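# Load staple strip into stapler and close its arm

## Task

Set the staple strip into the stapler so it sits pushed forward against the stapler's nose, then close the stapler's top arm; at the finish no part of the robot may be in contact with the strip.

## Robot and tools

Robot: two arms, left_arm (carrying a left hand) and right_arm (carrying a right hand, the mirror image). Base positions in the scene frame: left_arm (-0.035, +0.351, +0.042) m, right_arm (+0.022, -0.267, +0.047) m, each turned very slightly about z. Cameras: cam_high (fixed, on a stand behind the arms), cam_left_wrist and cam_right_wrist, all 896x504 pixels.

Scene frame: origin at table-top height, halfway between the nominal bases; +x points out over the table, +z up, and left_arm is on the +y side (image left/right do not match these names). All printed poses and targets use this frame; offsets use its axes.

Hand point: a point fixed to the palm, about 0.15 m out from the wrist flange and 0.05 m in front of the palm. Its +z runs along the straightened fingers (fingertips end 0.06 to 0.07 m beyond it), +y points out of the palm, and +x runs across the palm away from the thumb on the right hand, toward the thumb on the left hand. A wrist bracket on the little-finger side can collide with things. Printed positions may be off by a few cm, and a resting hand often sits 1 to 3 cm (sometimes 5 cm) short of, usually below, its command.

A row is 28 numbers, each in [-1, 1], always covering both arms: left_arm dx, dy, dz, rx, ry, rz; left hand thumb_turn, thumb_bend, index, middle, ring, little; left force_limit, speed; then the same fourteen for right_arm. The six pose numbers are an offset (not a pose) from that arm's Hand target as it stood when the action or move began, along scene axes; 1.0 equals 0.6 m for dx, dy, dz and 180 degrees for rx, ry, rz, which together form one rotation vector turning the hand about its Hand target's position. Every row in one action counts from that same starting target, so repeating an offset moves the arm again. All zeros re-commands the current Hand target (also how to release an arm stopped by contact). The controller clips commanded orientation to within 40 degrees of the measured one.

Hand numbers are absolute motor targets, not offsets: -1 open, +1 closed. thumb_turn -1 puts the thumb beside the palm, +1 in front of it opposite the fingers; thumb_bend -1 straight, +1 fully bent; the four fingers -1 straight, +1 curled. force_limit maps -1..+1 to about 0..10 N fingertip force (0..15 N for the two thumb motors). speed rises from almost nothing at -1 to full at +0.48 and stays full to +1. For gentle grips close with speed at -0.94 or below. To keep a hand unchanged, resend the eight numbers of its last executed row; if none has run yet this scene, send its hand_measured plus hand_force_limit and hand_speed. With the thumb in front, objects roughly 0.035 to 0.065 m thick (handles down to 0.025 m) can be held.

Tools:
execute_actions(actions, cameras): actions is a list of actions; each action is a table of up to 15 rows, one per 1/30 s step, and a short table repeats its final row to fill 15. Images come back only for an empty list or when cameras names them (["all"] for all, [] for none).
move(target, speed, blend, blocking, cameras): target is one 28-number row or a list of up to 15 rows, each an offset from the same starting Hand targets. speed is top path speed in m/s, 0.002 to 4.3 (default 0.25; turning up to twice that in rad/s), one value or one per target. blend, in m, rounds corners between listed targets; 0 stops at each. blocking=false returns after about 0.5 s while motion continues. Paths are straight, end together, last 0.5 to 10 s, and do not avoid obstacles or the other arm. Faster moves hit harder and stray more.
wait(seconds 0 to 10, cameras): lets time run with current commands.
stop(cameras): brakes a running move.
zoom_image(camera, region [x0, y0, x1, y1] in pixels, at most 504 by 504): closer look at the latest image of cam_high, cam_left_wrist or cam_right_wrist.
show_instructions(): shows the reference images.
finished_scene(scene): ends the current scene, given its number; irreversible.

Results: end_effector_position (m) and end_effector_quat_wxyz per arm; Hand target (the clipped last command, from which next offsets count); hand_measured, hand_stopped_by (moving, target, force, stalled, fault), hand_load_n (fingertip load, positive when pushed open; dropping near 0 signals a lost grip), hand_force_limit, hand_speed, each six values in motor order; joint positions, velocities (may read "within noise"), torques (include arm weight; numbers 3 and 4 wrap at ±28 N m), motor temperatures, and step positions for execute_actions. move adds a "move:" line with the ending (done, off_target, moving, held, fault) and limits (paced = clipped command, held = steps withheld). MOTOR HOT appears at 85 °C; at 100 °C an OVER-TEMPERATURE FAULT drops that arm for 30 to 60 s or more.

Avoid: dropping or flinging parts, releasing something still moving, slams and hard presses (a target far beyond contact pushes hard), overloading fingers, the hands touching or squeezing each other, anything falling or being left off the table, paths near an arm's own base, and long stretched or stalled pushes that heat motors. Loose objects may be nudged occasionally by outside pushes.

Each tool is called after "Request:" by a JSON object that holds its "op" and its "data", one argument or row to a line.

Reference images:

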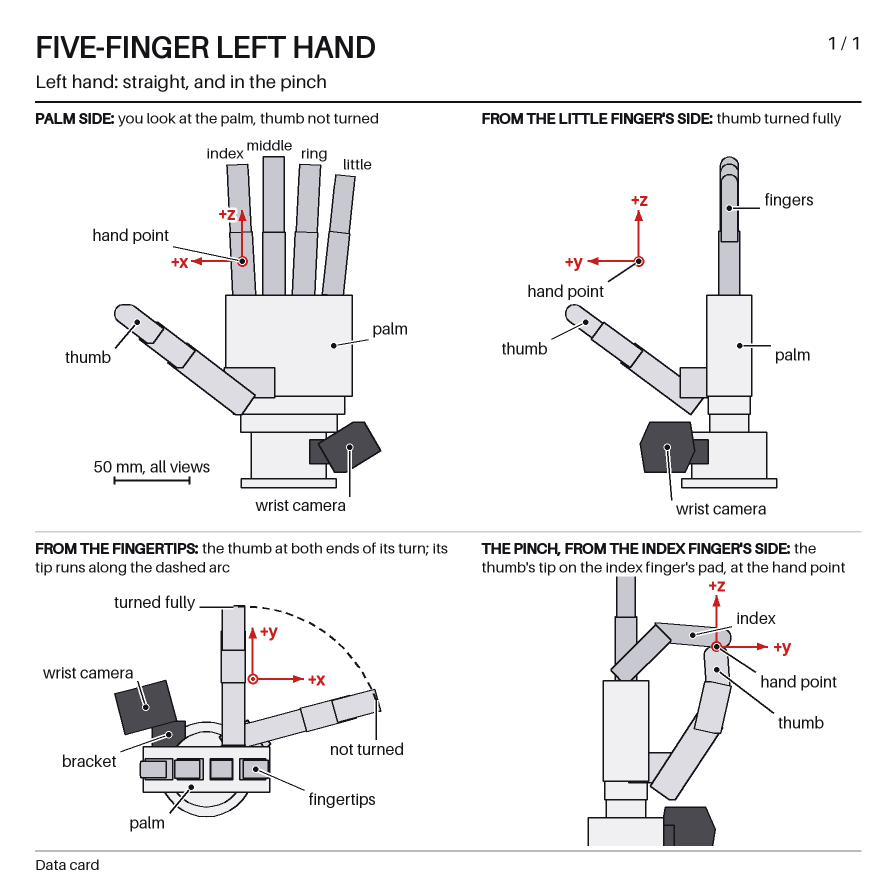

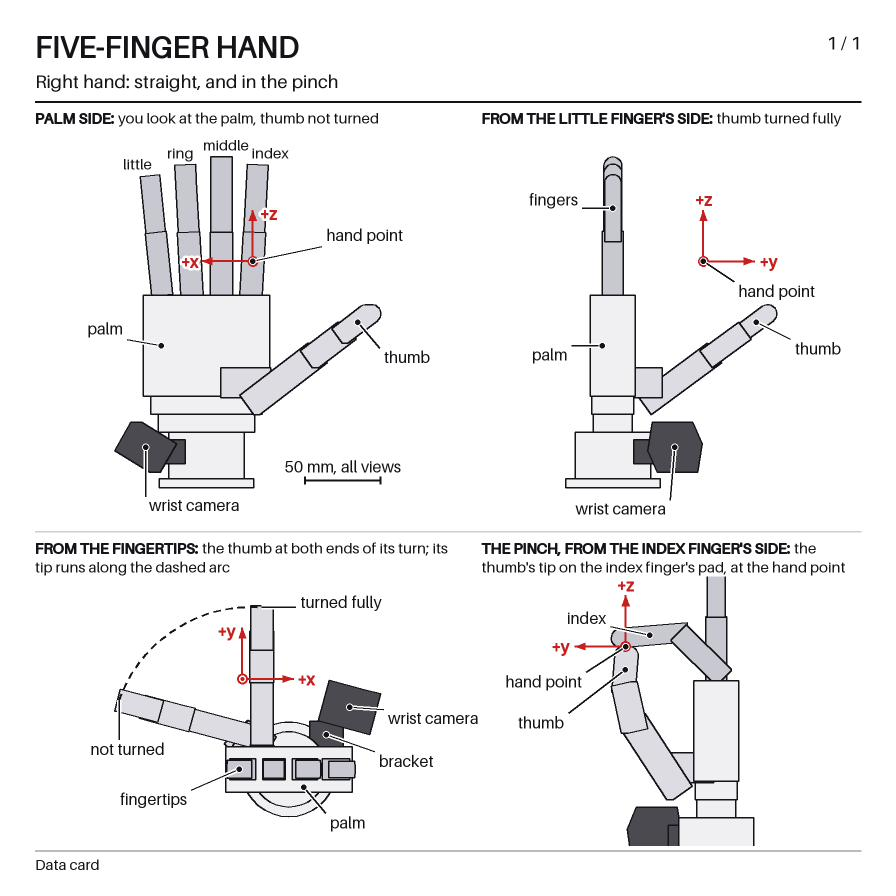

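## Session

Request:
{"op": "execute_actions", "data": {
  "actions": []
}}

Scene clock: 0.00 s.
left_arm: end_effector_position=(+0.5621, +0.0596, +0.1559) hand_measured=(-1.000, -1.000, -1.000, -1.000, -1.000, -1.000) hand_load_n=(+0.0, +0.5, +0.0, +0.0, +0.0, +0.0) hand_stopped_by=(target, target, target, target, target, target) hand_force_limit=0.00 hand_speed=-0.80 end_effector_quat_wxyz=(+0.502, +0.461, +0.706, -0.192) | right_arm: end_effector_position=(+0.4666, -0.0983, +0.3247) hand_measured=(-1.000, -1.000, -1.000, -1.000, -1.000, -1.000) hand_load_n=(+0.0, +0.0, +0.0, +0.0, +0.0, +0.0) hand_stopped_by=(target, target, target, target, target, target) hand_force_limit=0.00 hand_speed=-0.80 end_effector_quat_wxyz=(-0.075, +0.891, -0.448, +0.020)
Joint positions: left_arm=[-0.382 1.686 0.967 0.221 0.481 2.03] | right_arm=[0.29 1.67 1.804 -1.57 -0.078 -0.322]
Joint velocities: within noise
Joint torques (N m): no reading
Motor temperatures (°C): left_arm=[34 32 34 36 32 30] | right_arm=[29 34 33 33 30 31]
Heat: left arm: hottest wrist pitch 36 °C; right arm: hottest shoulder 34 °C.
Hand target: left_arm +0.5720, +0.0544, +0.1754; +0.518, +0.463, +0.694, -0.190 | right_arm +0.4723, -0.0956, +0.3294; -0.083, +0.889, -0.449, +0.026

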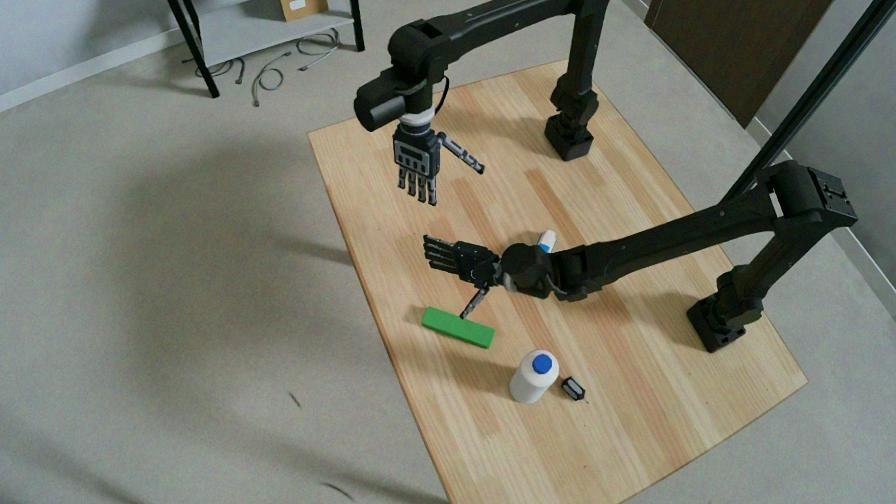

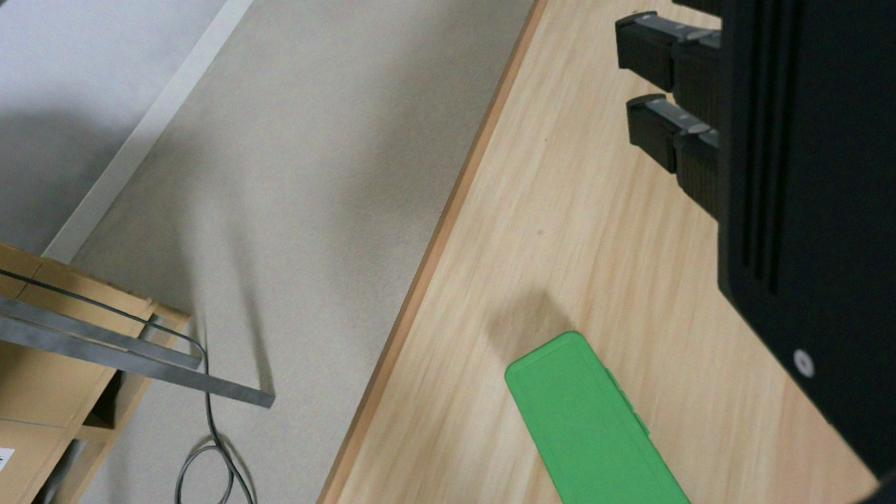

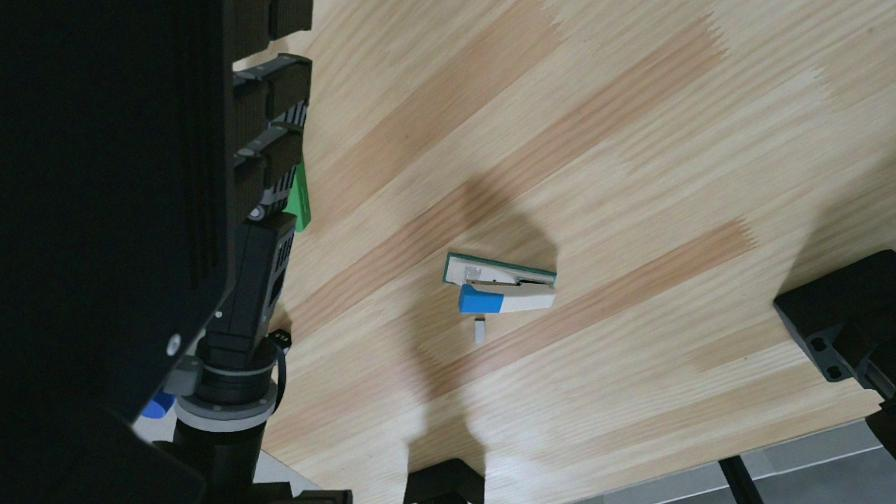

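Request:
{"op": "zoom_image", "data": {
  "camera": "cam_right_wrist",
  "region": [400, 220, 600, 370]
}}

Request:
{"op": "zoom_image", "data": {
  "camera": "cam_high",
  "region": [380, 200, 620, 420]
}}

Scaled by 2.520.

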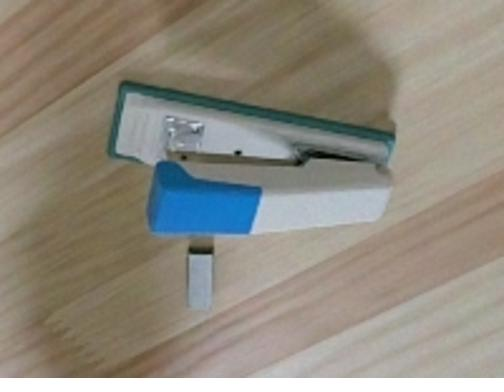

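Scaled by 2.100.

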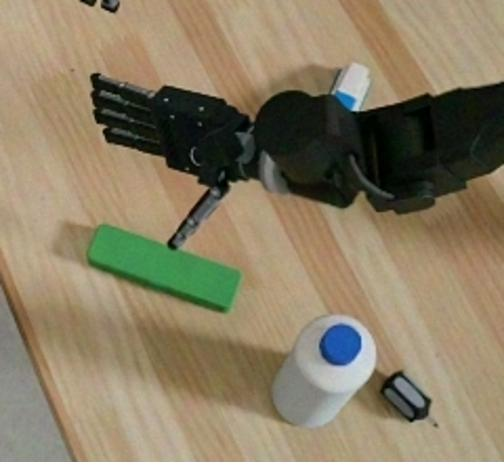

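Request:
{"op": "move", "data": {
  "target": [-0.167,0.45,0.2,0,0,0,-1,-1,-1,-1,-1,-1,0,-0.8,0,0,0,0,0,0,-1,-1,-1,-1,-1,-1,0,-0.8],
  "cameras": ["all"]
}}

Scene clock: 47.57 s.
left_arm: end_effector_position=(+0.4749, +0.3239, +0.2958) hand_measured=(-1.000, -1.000, -1.000, -1.000, -1.000, -1.000) hand_load_n=(+0.0, +0.0, +0.0, +0.0, +0.0, +0.0) hand_stopped_by=(target, target, target, target, target, target) hand_force_limit=0.00 hand_speed=-0.80 end_effector_quat_wxyz=(+0.579, +0.366, +0.698, -0.209) | right_arm: end_effector_position=(+0.4666, -0.0983, +0.3247) hand_measured=(-1.000, -1.000, -1.000, -1.000, -1.000, -1.000) hand_load_n=(+0.0, +0.0, +0.0, +0.0, +0.0, +0.0) hand_stopped_by=(target, target, target, target, target, target) hand_force_limit=0.00 hand_speed=-0.80 end_effector_quat_wxyz=(-0.075, +0.891, -0.448, +0.020)
Joint positions: left_arm=[0.216 1.143 0.744 -0.047 0.973 2.084] | right_arm=[0.29 1.67 1.804 -1.57 -0.078 -0.322]
Joint torques (N m): left_arm=[0.38 -6.65 7.99 1.26 0.44 0.2] | right_arm=[-1.26 -14.45 8.9 0.28 -0.04 -0.08]
Motor temperatures (°C): left_arm=[34 34 39 36 32 30] | right_arm=[29 38 45 33 30 31]
Heat: left arm: hottest elbow 39 °C; right arm: hottest elbow 45 °C.
Hand target: left_arm +0.4718, +0.3245, +0.2953; +0.518, +0.463, +0.694, -0.190 | right_arm +0.4723, -0.0956, +0.3294; -0.083, +0.889, -0.449, +0.026
Off the commanded pose: left_arm 0.003 m, 13 deg | right_arm 0.008 m, 1 deg.
joint sent to its limit (left arm) — joint 6 (wrist roll), upper limit. The joint targets are off in orientation, not in position.
move: off_target (left_arm)

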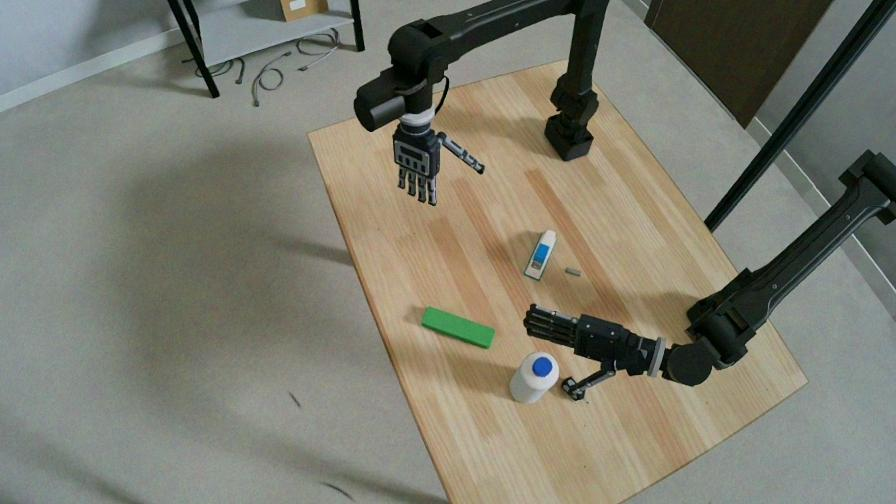

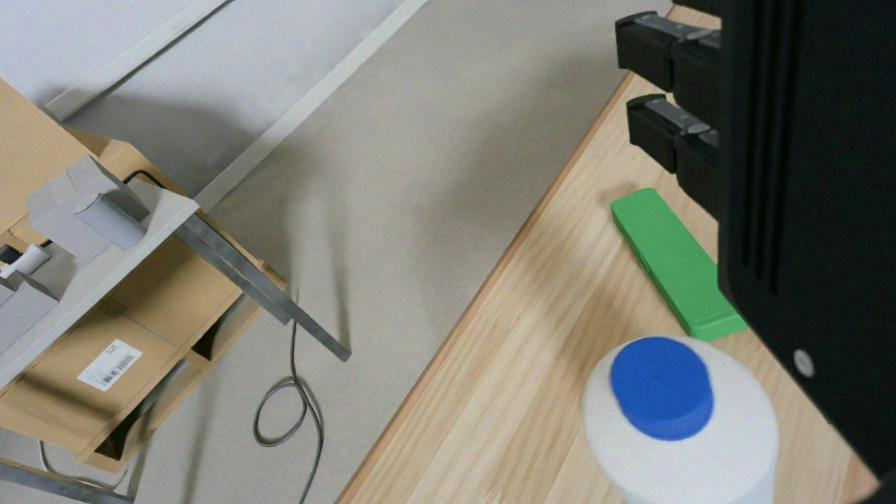

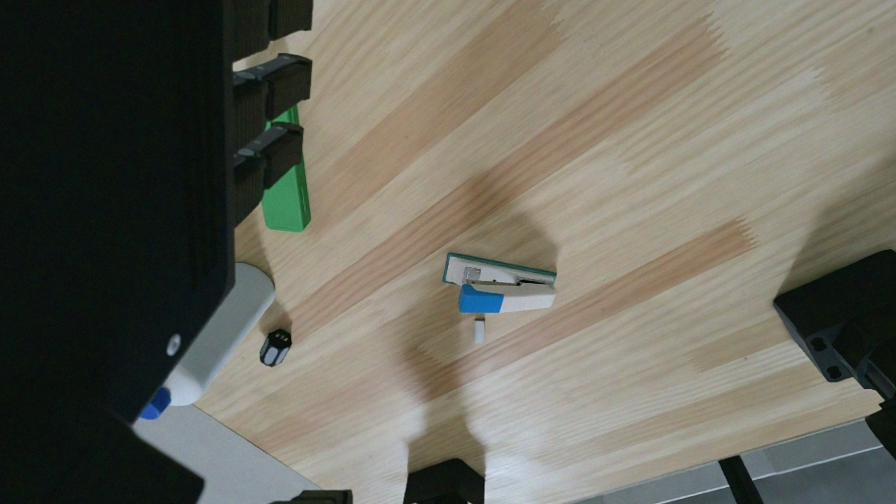

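Request:
{"op": "zoom_image", "data": {
  "camera": "cam_high",
  "region": [500, 210, 600, 300]
}}

Request:
{"op": "zoom_image", "data": {
  "camera": "cam_right_wrist",
  "region": [430, 235, 580, 360]
}}

Scaled by 5.040.

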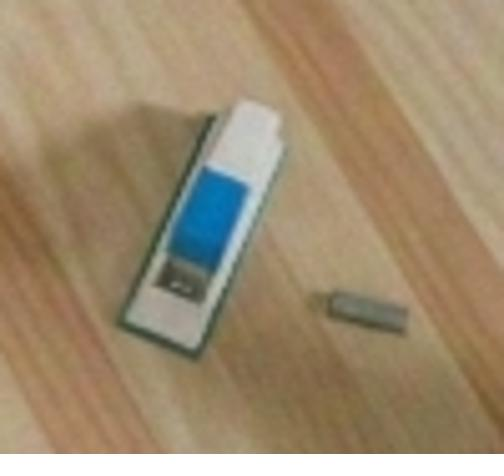

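Scaled by 3.360.

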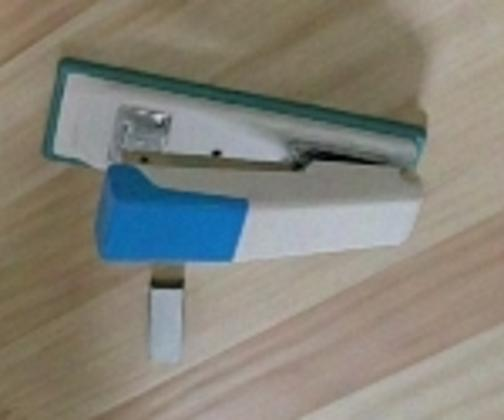

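Request:
{"op": "move", "data": {
  "target": [0,0,0,0,0,0,-1,-1,-1,-1,-1,-1,0,-0.8,-0.22,0.063,-0.257,0,0,0,-1,-1,-1,-1,-1,-1,0,-0.8],
  "cameras": ["cam_right_wrist","cam_high"]
}}

Scene clock: 108.97 s.
left_arm: end_effector_position=(+0.4749, +0.3239, +0.2958) hand_measured=(-1.000, -1.000, -1.000, -1.000, -1.000, -1.000) hand_load_n=(+0.0, +0.0, +0.0, +0.0, +0.0, +0.5) hand_stopped_by=(target, target, target, target, target, target) hand_force_limit=0.00 hand_speed=-0.80 end_effector_quat_wxyz=(+0.579, +0.366, +0.698, -0.209) | right_arm: end_effector_position=(+0.3372, -0.0617, +0.1712) hand_measured=(-1.000, -1.000, -1.000, -1.000, -1.000, -1.000) hand_load_n=(+0.0, +0.0, +0.0, +0.0, +0.0, +0.0) hand_stopped_by=(target, target, target, target, target, target) hand_force_limit=0.00 hand_speed=-0.80 end_effector_quat_wxyz=(-0.070, +0.893, -0.444, +0.018)
Joint positions: left_arm=[0.216 1.143 0.744 -0.047 0.973 2.084] | right_arm=[0.474 1.438 1.127 -1.124 -0.052 -0.148]
Joint torques (N m): left_arm=[0.38 -6.71 8.01 1.25 0.44 0.2] | right_arm=[-0.91 -12.22 6.91 0.91 0.12 0.05]
Motor temperatures (°C): left_arm=[34 33 43 36 32 30] | right_arm=[29 40 50 32 30 31]
Heat: left arm: hottest elbow 43 °C; right arm: hottest elbow 50 °C.
Hand target: left_arm +0.4718, +0.3245, +0.2953; +0.518, +0.463, +0.694, -0.190 | right_arm +0.3404, -0.0577, +0.1754; -0.083, +0.889, -0.449, +0.026
Off the commanded pose: left_arm 0.003 m, 13 deg | right_arm 0.006 m, 2 deg.
joint sent to its limit (left arm) — joint 6 (wrist roll), upper limit. The joint targets are off in orientation, not in position.
move: off_target (left_arm)
Images, in order (width x height): cam_high 896x504, cam_right_wrist 896x504.

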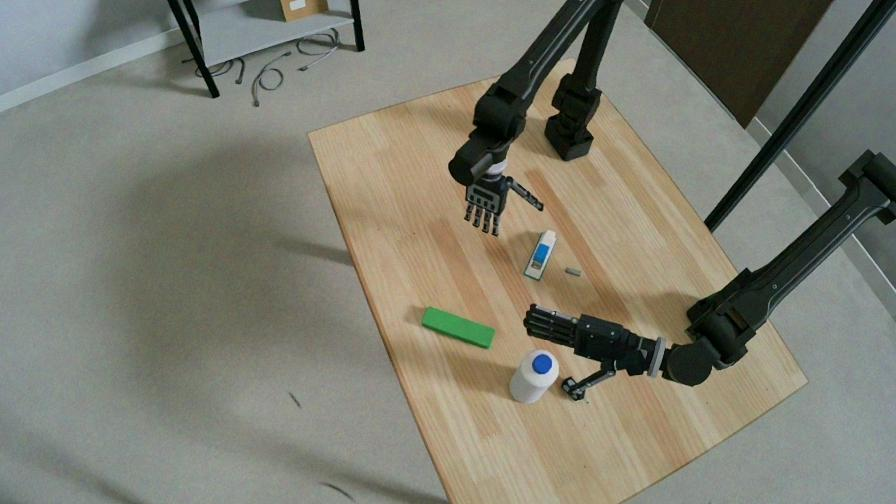

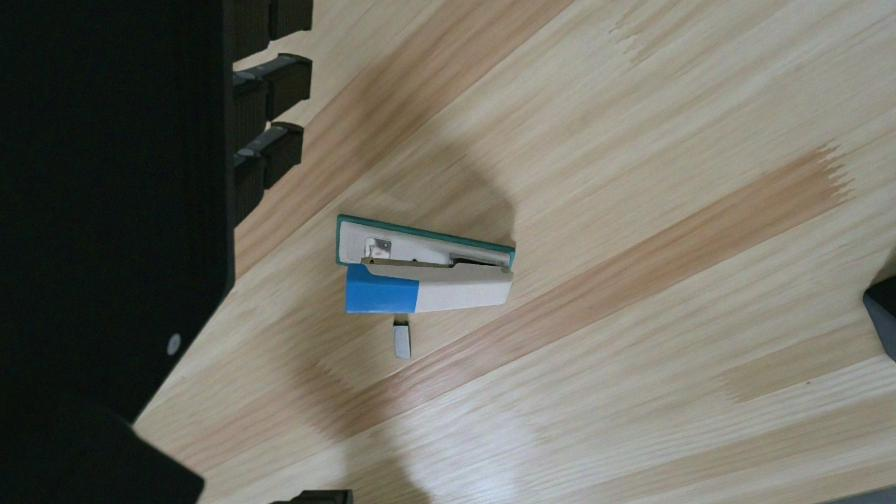

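Request:
{"op": "zoom_image", "data": {
  "camera": "cam_right_wrist",
  "region": [320, 190, 540, 370]
}}

Scaled by 2.291.

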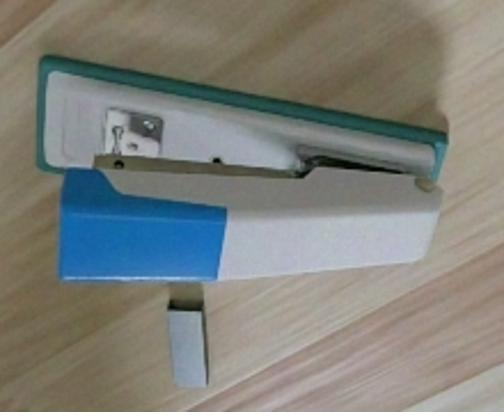

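Request:
{"op": "move", "data": {
  "target": [
    [-0.37,-0.07,0,-0.073,-0.013,0.032,-1,-1,-1,-1,-1,-1,0,-0.8,0,0,0,0,0,0,-1,-1,-1,-1,-1,-1,0,-0.8],
    [-0.437,-0.374,-0.222,-0.146,-0.026,0.063,-1,-1,-1,-1,-1,-1,0,-0.8,0,0,0,0,0,0,-1,-1,-1,-1,-1,-1,0,-0.8]
  ],
  "blend": [0.05,0],
  "cameras": ["cam_left_wrist","cam_high"]
}}

Scene clock: 163.23 s.
left_arm: end_effector_position=(+0.2133, +0.1716, +0.2004) hand_measured=(-1.000, -1.000, -1.000, -1.000, -1.000, -1.000) hand_load_n=(+0.0, +0.0, +0.0, +0.0, +0.0, +0.0) hand_stopped_by=(target, target, target, target, target, target) hand_force_limit=0.00 hand_speed=-0.80 end_effector_quat_wxyz=(+0.621, +0.331, +0.662, -0.259) | right_arm: end_effector_position=(+0.3372, -0.0617, +0.1712) hand_measured=(-1.000, -1.000, -1.000, -1.000, -1.000, -1.000) hand_load_n=(+0.0, +0.0, +0.0, +0.0, +0.0, +0.0) hand_stopped_by=(target, target, target, target, target, target) hand_force_limit=0.00 hand_speed=-0.80 end_effector_quat_wxyz=(-0.070, +0.893, -0.444, +0.018)
Joint positions: left_arm=[-0.748 0.109 0.034 -0.021 0.085 1.648] | right_arm=[0.474 1.438 1.127 -1.124 -0.052 -0.148]
Joint torques (N m): left_arm=[1.03 1.38 10.14 1.57 -0.05 0.11] | right_arm=[-1.2 -12.1 6.94 0.87 0.12 0.04]
Heat: left arm: hottest elbow 43 °C; right arm: hottest elbow 47 °C.
Hand target: left_arm +0.2152, +0.1740, +0.2078; +0.628, +0.328, +0.657, -0.257 (not the last commanded pose) | right_arm +0.3404, -0.0577, +0.1754; -0.083, +0.889, -0.449, +0.026
Off the commanded pose: left_arm 0.081 m, 8 deg | right_arm 0.007 m, 2 deg.
move: held (left_arm; a check stopped the path); path passed 1 of 2 targets; limits=held
pose unreachable (left arm): on one or more control steps of this call, first in action 0 (counted from 0), this arm could not follow its commanded pose, so it was not sent that pose on those steps. It may still have moved: this result reports where it is.
cause: moving toward the commanded pose would bring two parts of the arm too close to each other (joints 2 (shoulder) and 3 (elbow) lie between them).
Images, in order (width x height): cam_high 896x504, cam_left_wrist 896x504.

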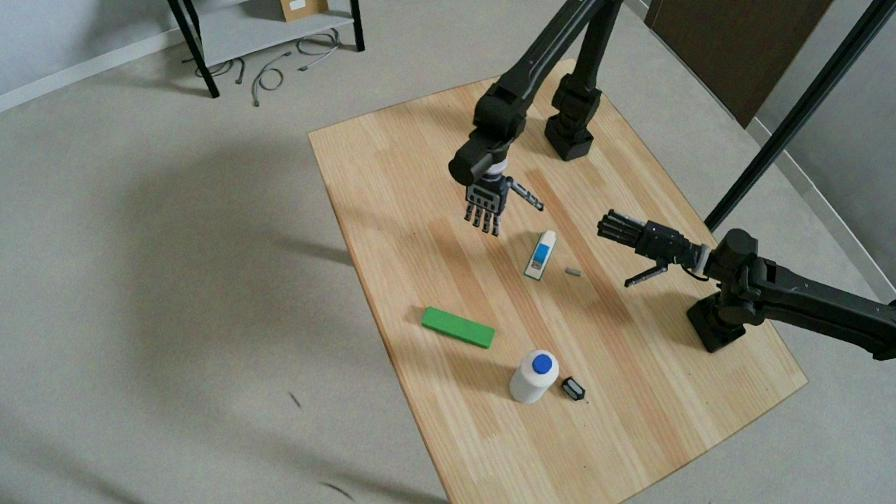

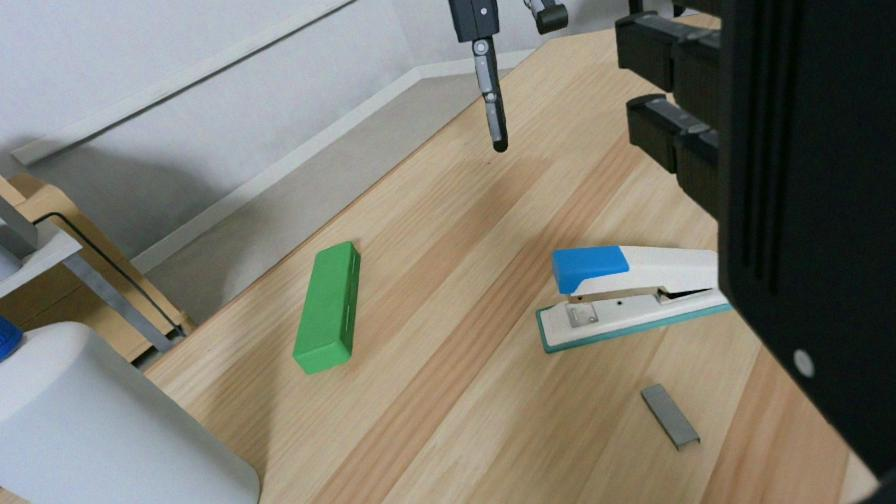

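Request:
{"op": "zoom_image", "data": {
  "camera": "cam_left_wrist",
  "region": [520, 220, 740, 460]
}}

Scaled by 2.100.

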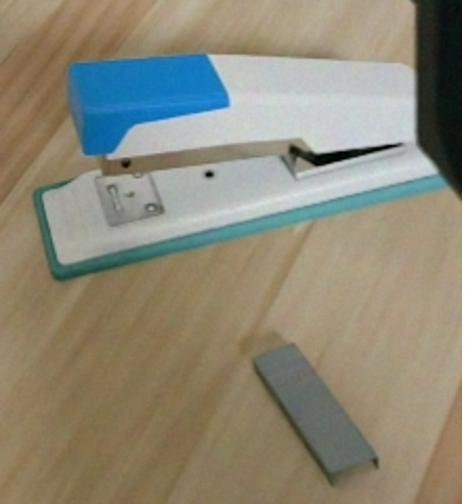

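Request:
{"op": "move", "data": {
  "target": [0,0,0,0,0,0,-1,-1,-1,-1,-1,-1,0,-0.8,0.1,-0.004,-0.1,0,0,0,-1,-1,-1,-1,-1,-1,0,-0.8],
  "cameras": ["cam_right_wrist","cam_high"]
}}

Request:
{"op": "zoom_image", "data": {
  "camera": "cam_right_wrist",
  "region": [300, 180, 620, 400]
}}

Scene clock: 184.57 s.
left_arm: end_effector_position=(+0.2133, +0.1716, +0.2004) hand_measured=(-1.000, -1.000, -1.000, -1.000, -1.000, -1.000) hand_load_n=(+0.0, +0.0, +0.0, +0.0, +0.0, +0.0) hand_stopped_by=(target, target, target, target, target, target) hand_force_limit=0.00 hand_speed=-0.80 end_effector_quat_wxyz=(+0.621, +0.331, +0.662, -0.259) | right_arm: end_effector_position=(+0.3786, -0.0696, +0.1020) hand_measured=(-1.000, -1.000, -1.000, -1.000, -1.000, -1.000) hand_load_n=(+0.0, +0.0, +0.0, +0.0, +0.0, +0.0) hand_stopped_by=(target, target, target, target, target, target) hand_force_limit=0.00 hand_speed=-0.80 end_effector_quat_wxyz=(-0.057, +0.888, -0.457, +0.009)
Joint positions: left_arm=[-0.748 0.109 0.034 -0.021 0.085 1.648] | right_arm=[0.413 1.615 1.13 -0.984 -0.055 -0.184]
Joint torques (N m): left_arm=[1.03 1.44 10.14 1.57 -0.04 0.11] | right_arm=[-1.49 -12.98 9.68 0.76 -0.14 -0.2]
Heat: left arm: hottest elbow 43 °C; right arm: hottest elbow 46 °C.
Hand target: left_arm +0.2152, +0.1740, +0.2078; +0.628, +0.328, +0.657, -0.257 | right_arm +0.4004, -0.0602, +0.1153; -0.083, +0.889, -0.449, +0.026
Off the commanded pose: left_arm 0.008 m, 1 deg | right_arm 0.027 m, 4 deg.
move: off_target (right_arm)
Images, in order (width x height): cam_high 896x504, cam_right_wrist 896x504.

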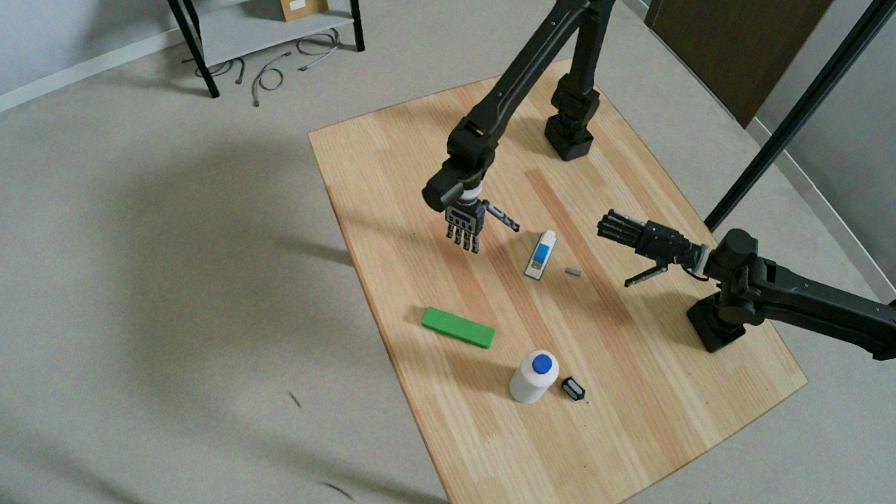

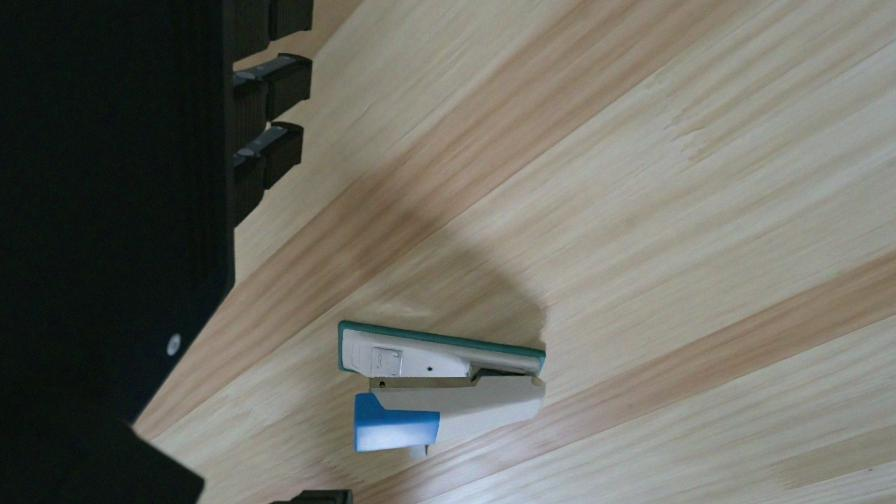

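Scaled by 1.575.

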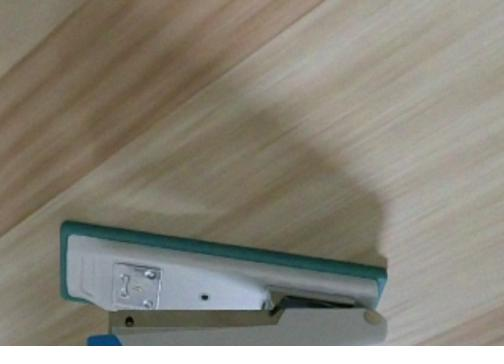

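Request:
{"op": "zoom_image", "data": {
  "camera": "cam_right_wrist",
  "region": [320, 300, 580, 480]
}}

Scaled by 1.938.

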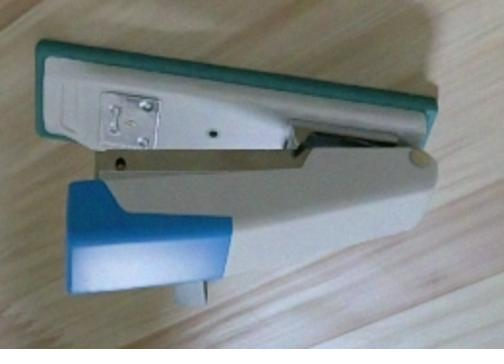

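Request:
{"op": "move", "data": {
  "target": [
    [0,0,0,0,0,0,-1,-1,-1,-1,-1,-1,0,-0.8,0.049,-0.033,0.258,0,0,0,-1,-1,-1,-1,-1,-1,0,-0.8],
    [0.113,-0.265,-0.05,-0.274,0.4386,0.1637,1,-0.4,-0.3,-0.3,-1,-1,-0.4,-0.3,0.049,-0.033,0.258,0,0,0,-1,-1,-1,-1,-1,-1,0,-0.8]
  ],
  "cameras": ["all"]
}}

Scene clock: 280.77 s.
left_arm: end_effector_position=(+0.2601, +0.0299, +0.1477) hand_measured=(+1.000, -0.400, -0.300, -0.300, -1.000, -1.000) hand_load_n=(+0.0, +0.0, +0.0, +0.0, +0.0, +0.0) hand_stopped_by=(target, target, target, target, target, target) hand_force_limit=-0.40 hand_speed=-0.30 end_effector_quat_wxyz=(+0.188, -0.327, +0.806, -0.456) | right_arm: end_effector_position=(+0.4203, -0.0811, +0.2583) hand_measured=(-1.000, -1.000, -1.000, -1.000, -1.000, -1.000) hand_load_n=(+0.0, +0.0, +0.0, +0.0, +0.0, +0.0) hand_stopped_by=(target, target, target, target, target, target) hand_force_limit=0.00 hand_speed=-0.80 end_effector_quat_wxyz=(-0.072, +0.888, -0.454, +0.020)
Joint positions: left_arm=[-0.714 1.11 0.546 0.023 0.047 0.034] | right_arm=[0.354 1.565 1.5 -1.373 -0.065 -0.245]
Joint torques (N m): left_arm=[1.08 -4.6 13.42 1.18 0 -0.06] | right_arm=[-1.79 -12.98 10.26 -0.25 -0.15 -0.19]
Heat: left arm: hottest elbow 46 °C; right arm: hottest elbow 52 °C.
Hand target: left_arm +0.2830, +0.0150, +0.1779; +0.197, -0.328, +0.792, -0.476 | right_arm +0.4297, -0.0800, +0.2700; -0.083, +0.889, -0.449, +0.026
Off the commanded pose: left_arm 0.041 m, 3 deg | right_arm 0.015 m, 2 deg.
move: off_target (left_arm, right_arm); target 2's new numbers were sent with left_arm's hand 0.041 m and 3 deg from that target

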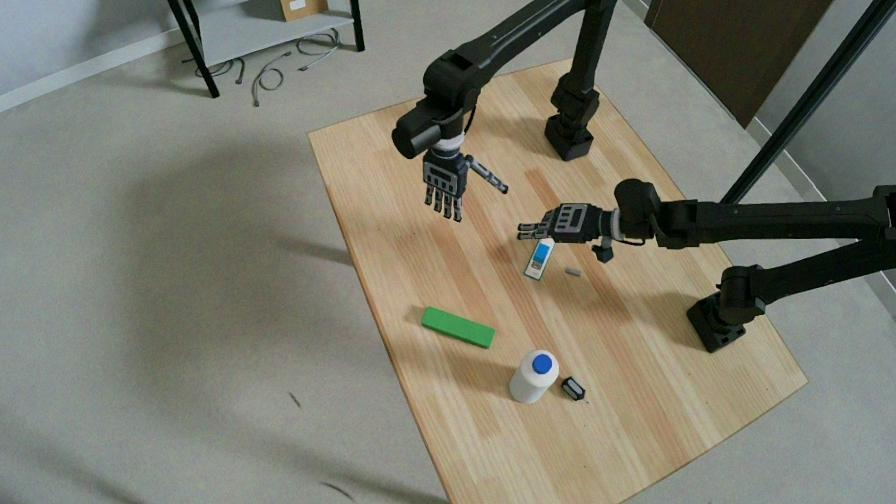

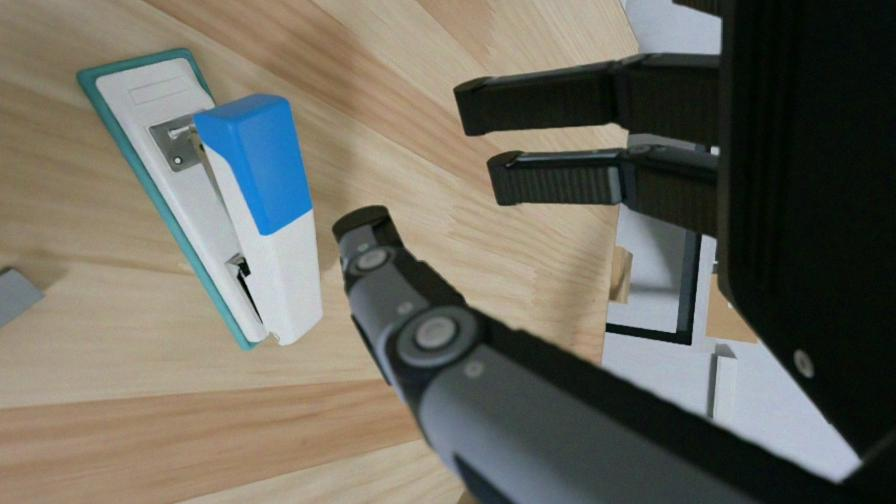

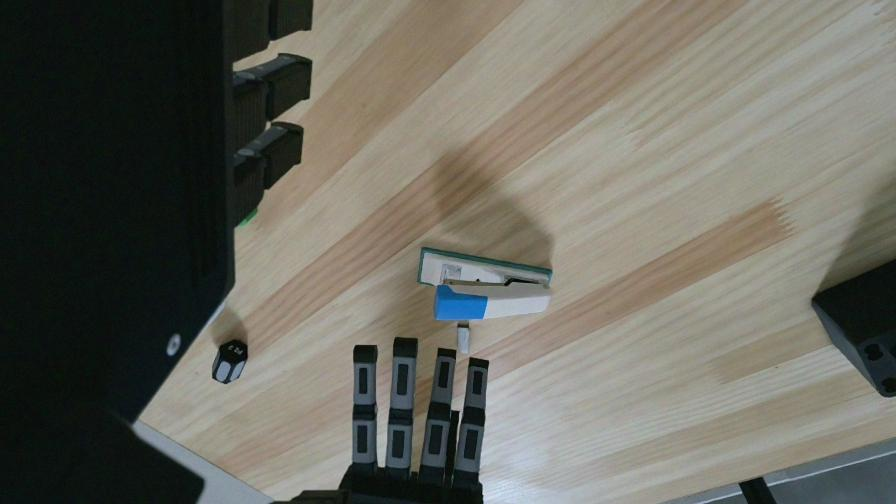

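Request:
{"op": "zoom_image", "data": {
  "camera": "cam_left_wrist",
  "region": [60, 30, 360, 370]
}}

Scaled by 1.482.

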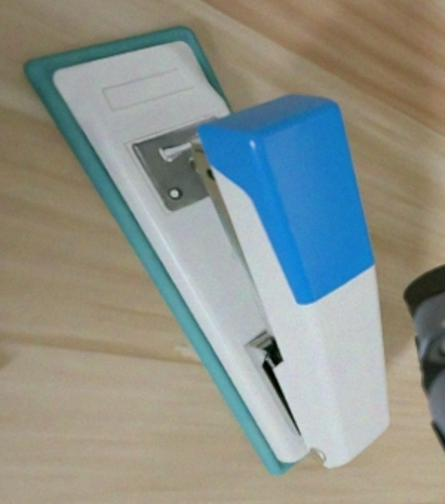

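Request:
{"op": "move", "data": {
  "target": [0.04,-0.02,-0.08,0,0,0,1,-0.4,-0.3,-0.3,-1,-1,-0.4,-0.3,0,0,0,0,0,0,-1,-1,-1,-1,-1,-1,0,-0.8],
  "cameras": ["cam_left_wrist","cam_right_wrist"],
  "speed": 0.1
}}

Scene clock: 316.73 s.
left_arm: end_effector_position=(+0.2799, +0.0194, +0.1016) hand_measured=(+1.000, -0.400, -0.300, -0.300, -1.000, -1.000) hand_load_n=(+0.0, +0.0, +0.0, +0.0, +0.0, +0.0) hand_stopped_by=(target, target, target, target, target, target) hand_force_limit=-0.40 hand_speed=-0.30 end_effector_quat_wxyz=(+0.181, -0.334, +0.810, -0.447) | right_arm: end_effector_position=(+0.4203, -0.0811, +0.2583) hand_measured=(-1.000, -1.000, -1.000, -1.000, -1.000, -1.000) hand_load_n=(+0.0, +0.0, -0.5, +0.0, +0.0, +0.0) hand_stopped_by=(target, target, target, target, target, target) hand_force_limit=0.00 hand_speed=-0.80 end_effector_quat_wxyz=(-0.072, +0.888, -0.454, +0.020)
Joint positions: left_arm=[-0.695 1.292 0.546 0.18 0.062 0.034] | right_arm=[0.354 1.565 1.5 -1.373 -0.065 -0.245]
Joint torques (N m): left_arm=[1.2 -6.36 11.51 2.29 0.09 0.05] | right_arm=[-1.79 -12.98 10.32 -0.21 -0.17 -0.21]
Motor temperatures (°C): left_arm=[33 32 49 35 31 30] | right_arm=[29 41 56 32 29 30]
Heat: left arm: hottest elbow 49 °C; right arm: hottest elbow 56 °C.
Hand target: left_arm +0.3069, +0.0029, +0.1298; +0.197, -0.328, +0.792, -0.476 | right_arm +0.4297, -0.0800, +0.2700; -0.083, +0.889, -0.449, +0.026
Off the commanded pose: left_arm 0.042 m, 4 deg | right_arm 0.015 m, 2 deg.
move: off_target (left_arm, right_arm)
Images, in order (width x height): cam_left_wrist 896x504, cam_right_wrist 896x504.

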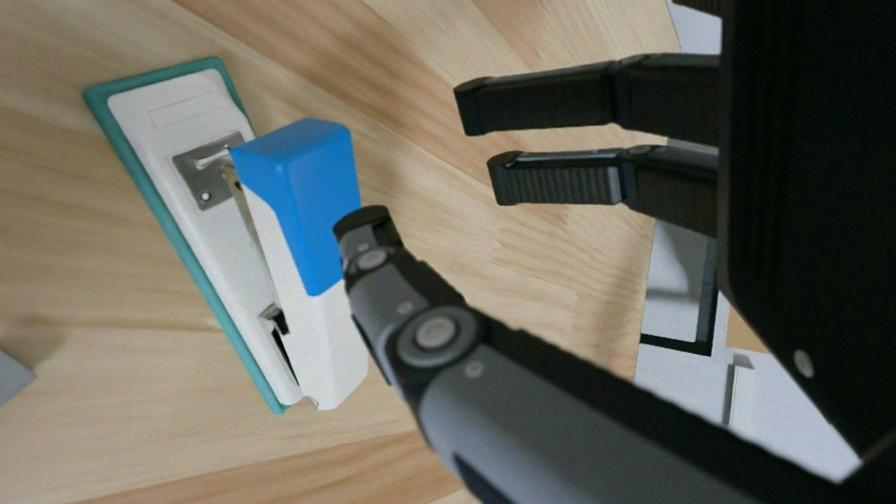

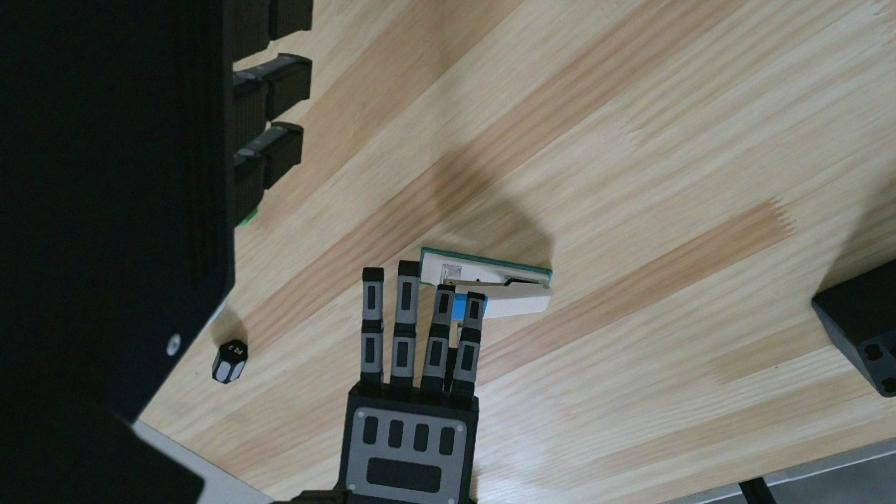

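Request:
{"op": "move", "data": {
  "target": [-0.0073,0.0118,-0.042,0,0,0,1,-0.4,-0.3,-0.3,-1,-1,-0.4,-0.3,0,0,0,0,0,0,-1,-1,-1,-1,-1,-1,0,-0.8],
  "cameras": ["cam_left_wrist","cam_right_wrist"],
  "speed": 0.1
}}

Scene clock: 331.37 s.
left_arm: end_effector_position=(+0.2923, +0.0110, +0.0994) hand_measured=(+1.000, -0.400, -0.300, -0.300, -1.000, -1.000) hand_load_n=(+0.0, +0.0, +0.0, +0.0, +0.0, +0.0) hand_stopped_by=(target, target, target, target, target, target) hand_force_limit=-0.40 hand_speed=-0.30 end_effector_quat_wxyz=(+0.190, -0.329, +0.799, -0.466) | right_arm: end_effector_position=(+0.4203, -0.0811, +0.2583) hand_measured=(-1.000, -1.000, -1.000, -1.000, -1.000, -1.000) hand_load_n=(+0.0, +0.0, +0.0, +0.0, +0.0, +0.0) hand_stopped_by=(target, target, target, target, target, target) hand_force_limit=0.00 hand_speed=-0.80 end_effector_quat_wxyz=(-0.072, +0.888, -0.454, +0.020)
Joint positions: left_arm=[-0.689 1.34 0.546 0.276 0.068 0.034] | right_arm=[0.354 1.565 1.5 -1.373 -0.065 -0.245]
Joint torques (N m): left_arm=[1.26 -6.48 7.69 2.33 0.09 0.09] | right_arm=[-1.79 -12.98 10.28 -0.25 -0.15 -0.19]
Motor temperatures (°C): left_arm=[33 32 49 35 31 30] | right_arm=[29 41 57 32 29 30]
Heat: left arm: hottest elbow 49 °C; right arm: hottest elbow 57 °C.
Hand target: left_arm +0.3026, +0.0100, +0.1048; +0.197, -0.328, +0.792, -0.476 | right_arm +0.4297, -0.0800, +0.2700; -0.083, +0.889, -0.449, +0.026
Off the commanded pose: left_arm 0.012 m, 2 deg | right_arm 0.015 m, 2 deg.
move: off_target (left_arm, right_arm)
Images, in order (width x height): cam_left_wrist 896x504, cam_right_wrist 896x504.

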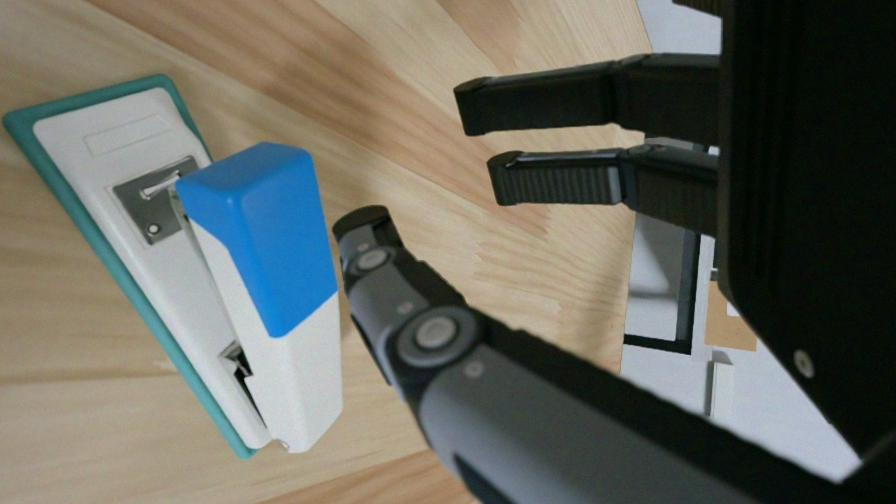

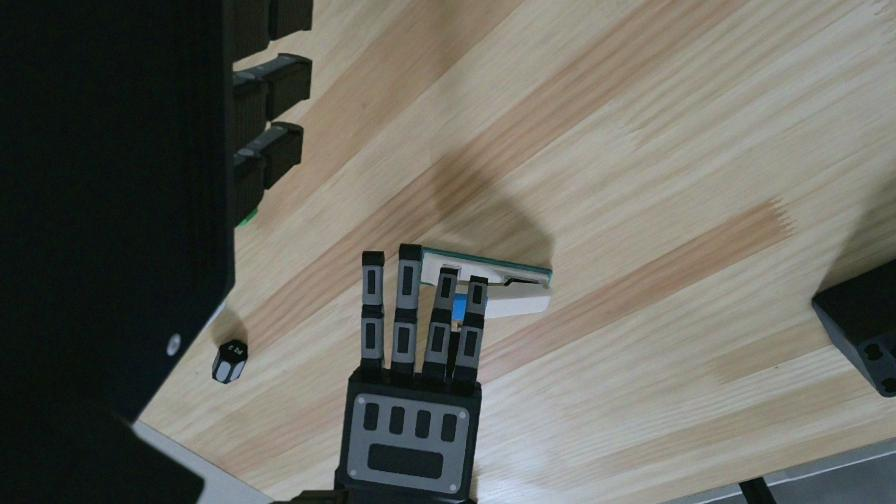

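Request:
{"op": "move", "data": {
  "target": [-0.03,0.022,-0.035,0,0,0,1,-0.4,-0.3,-0.3,-1,-1,-0.4,-0.3,0,0,0,0,0,0,-1,-1,-1,-1,-1,-1,0,-0.8],
  "cameras": ["cam_left_wrist","cam_right_wrist"],
  "speed": 0.1
}}

Scene clock: 338.03 s.
left_arm: end_effector_position=(+0.2806, +0.0212, +0.0854) hand_measured=(+1.000, -0.400, -0.300, -0.300, -1.000, -1.000) hand_load_n=(+0.0, +0.0, +0.0, +0.0, +0.0, +0.0) hand_stopped_by=(target, target, target, target, target, target) hand_force_limit=-0.40 hand_speed=-0.30 end_effector_quat_wxyz=(+0.193, -0.328, +0.795, -0.472) | right_arm: end_effector_position=(+0.4203, -0.0811, +0.2583) hand_measured=(-1.000, -1.000, -1.000, -1.000, -1.000, -1.000) hand_load_n=(+0.0, +0.0, +0.0, +0.0, +0.0, +0.0) hand_stopped_by=(target, target, target, target, target, target) hand_force_limit=0.00 hand_speed=-0.80 end_effector_quat_wxyz=(-0.072, +0.888, -0.454, +0.020)
Joint positions: left_arm=[-0.689 1.341 0.48 0.359 0.068 0.034] | right_arm=[0.354 1.565 1.5 -1.373 -0.065 -0.245]
Joint torques (N m): left_arm=[0.85 -5.83 6.3 2.35 -0.09 0.06] | right_arm=[-1.73 -12.98 10.3 -0.28 -0.14 -0.19]
Motor temperatures (°C): left_arm=[33 32 49 35 31 30] | right_arm=[29 41 57 32 29 30]
Heat: left arm: hottest elbow 49 °C; right arm: hottest elbow 57 °C.
Hand target: left_arm +0.2846, +0.0233, +0.0837; +0.197, -0.328, +0.792, -0.476 | right_arm +0.4297, -0.0800, +0.2700; -0.083, +0.889, -0.449, +0.026
Off the commanded pose: left_arm 0.005 m, 1 deg | right_arm 0.015 m, 2 deg.
move: off_target (right_arm)
Images, in order (width x height): cam_left_wrist 896x504, cam_right_wrist 896x504.

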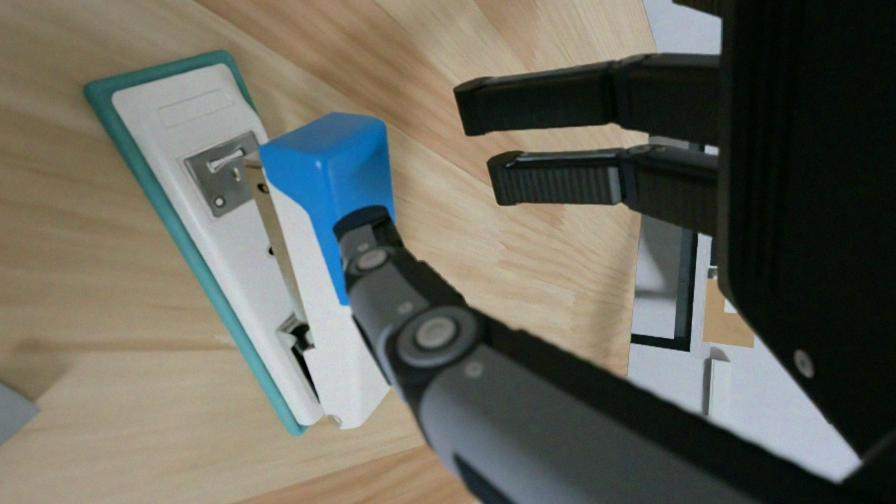

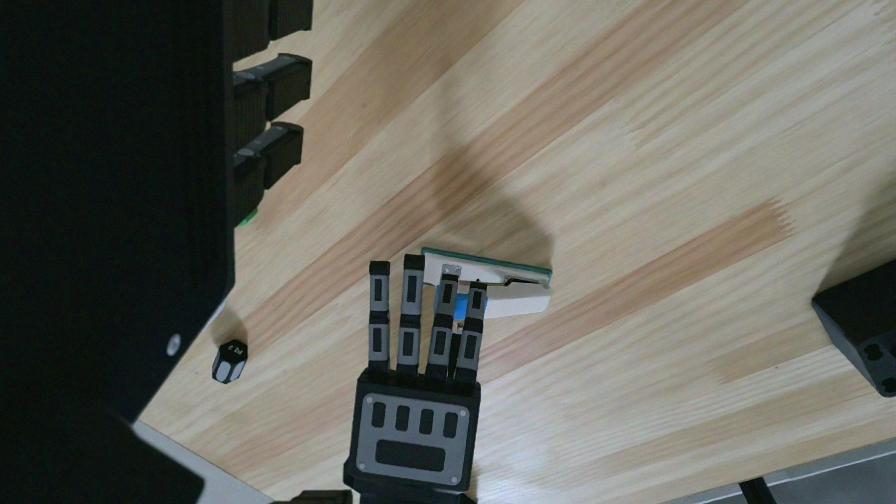

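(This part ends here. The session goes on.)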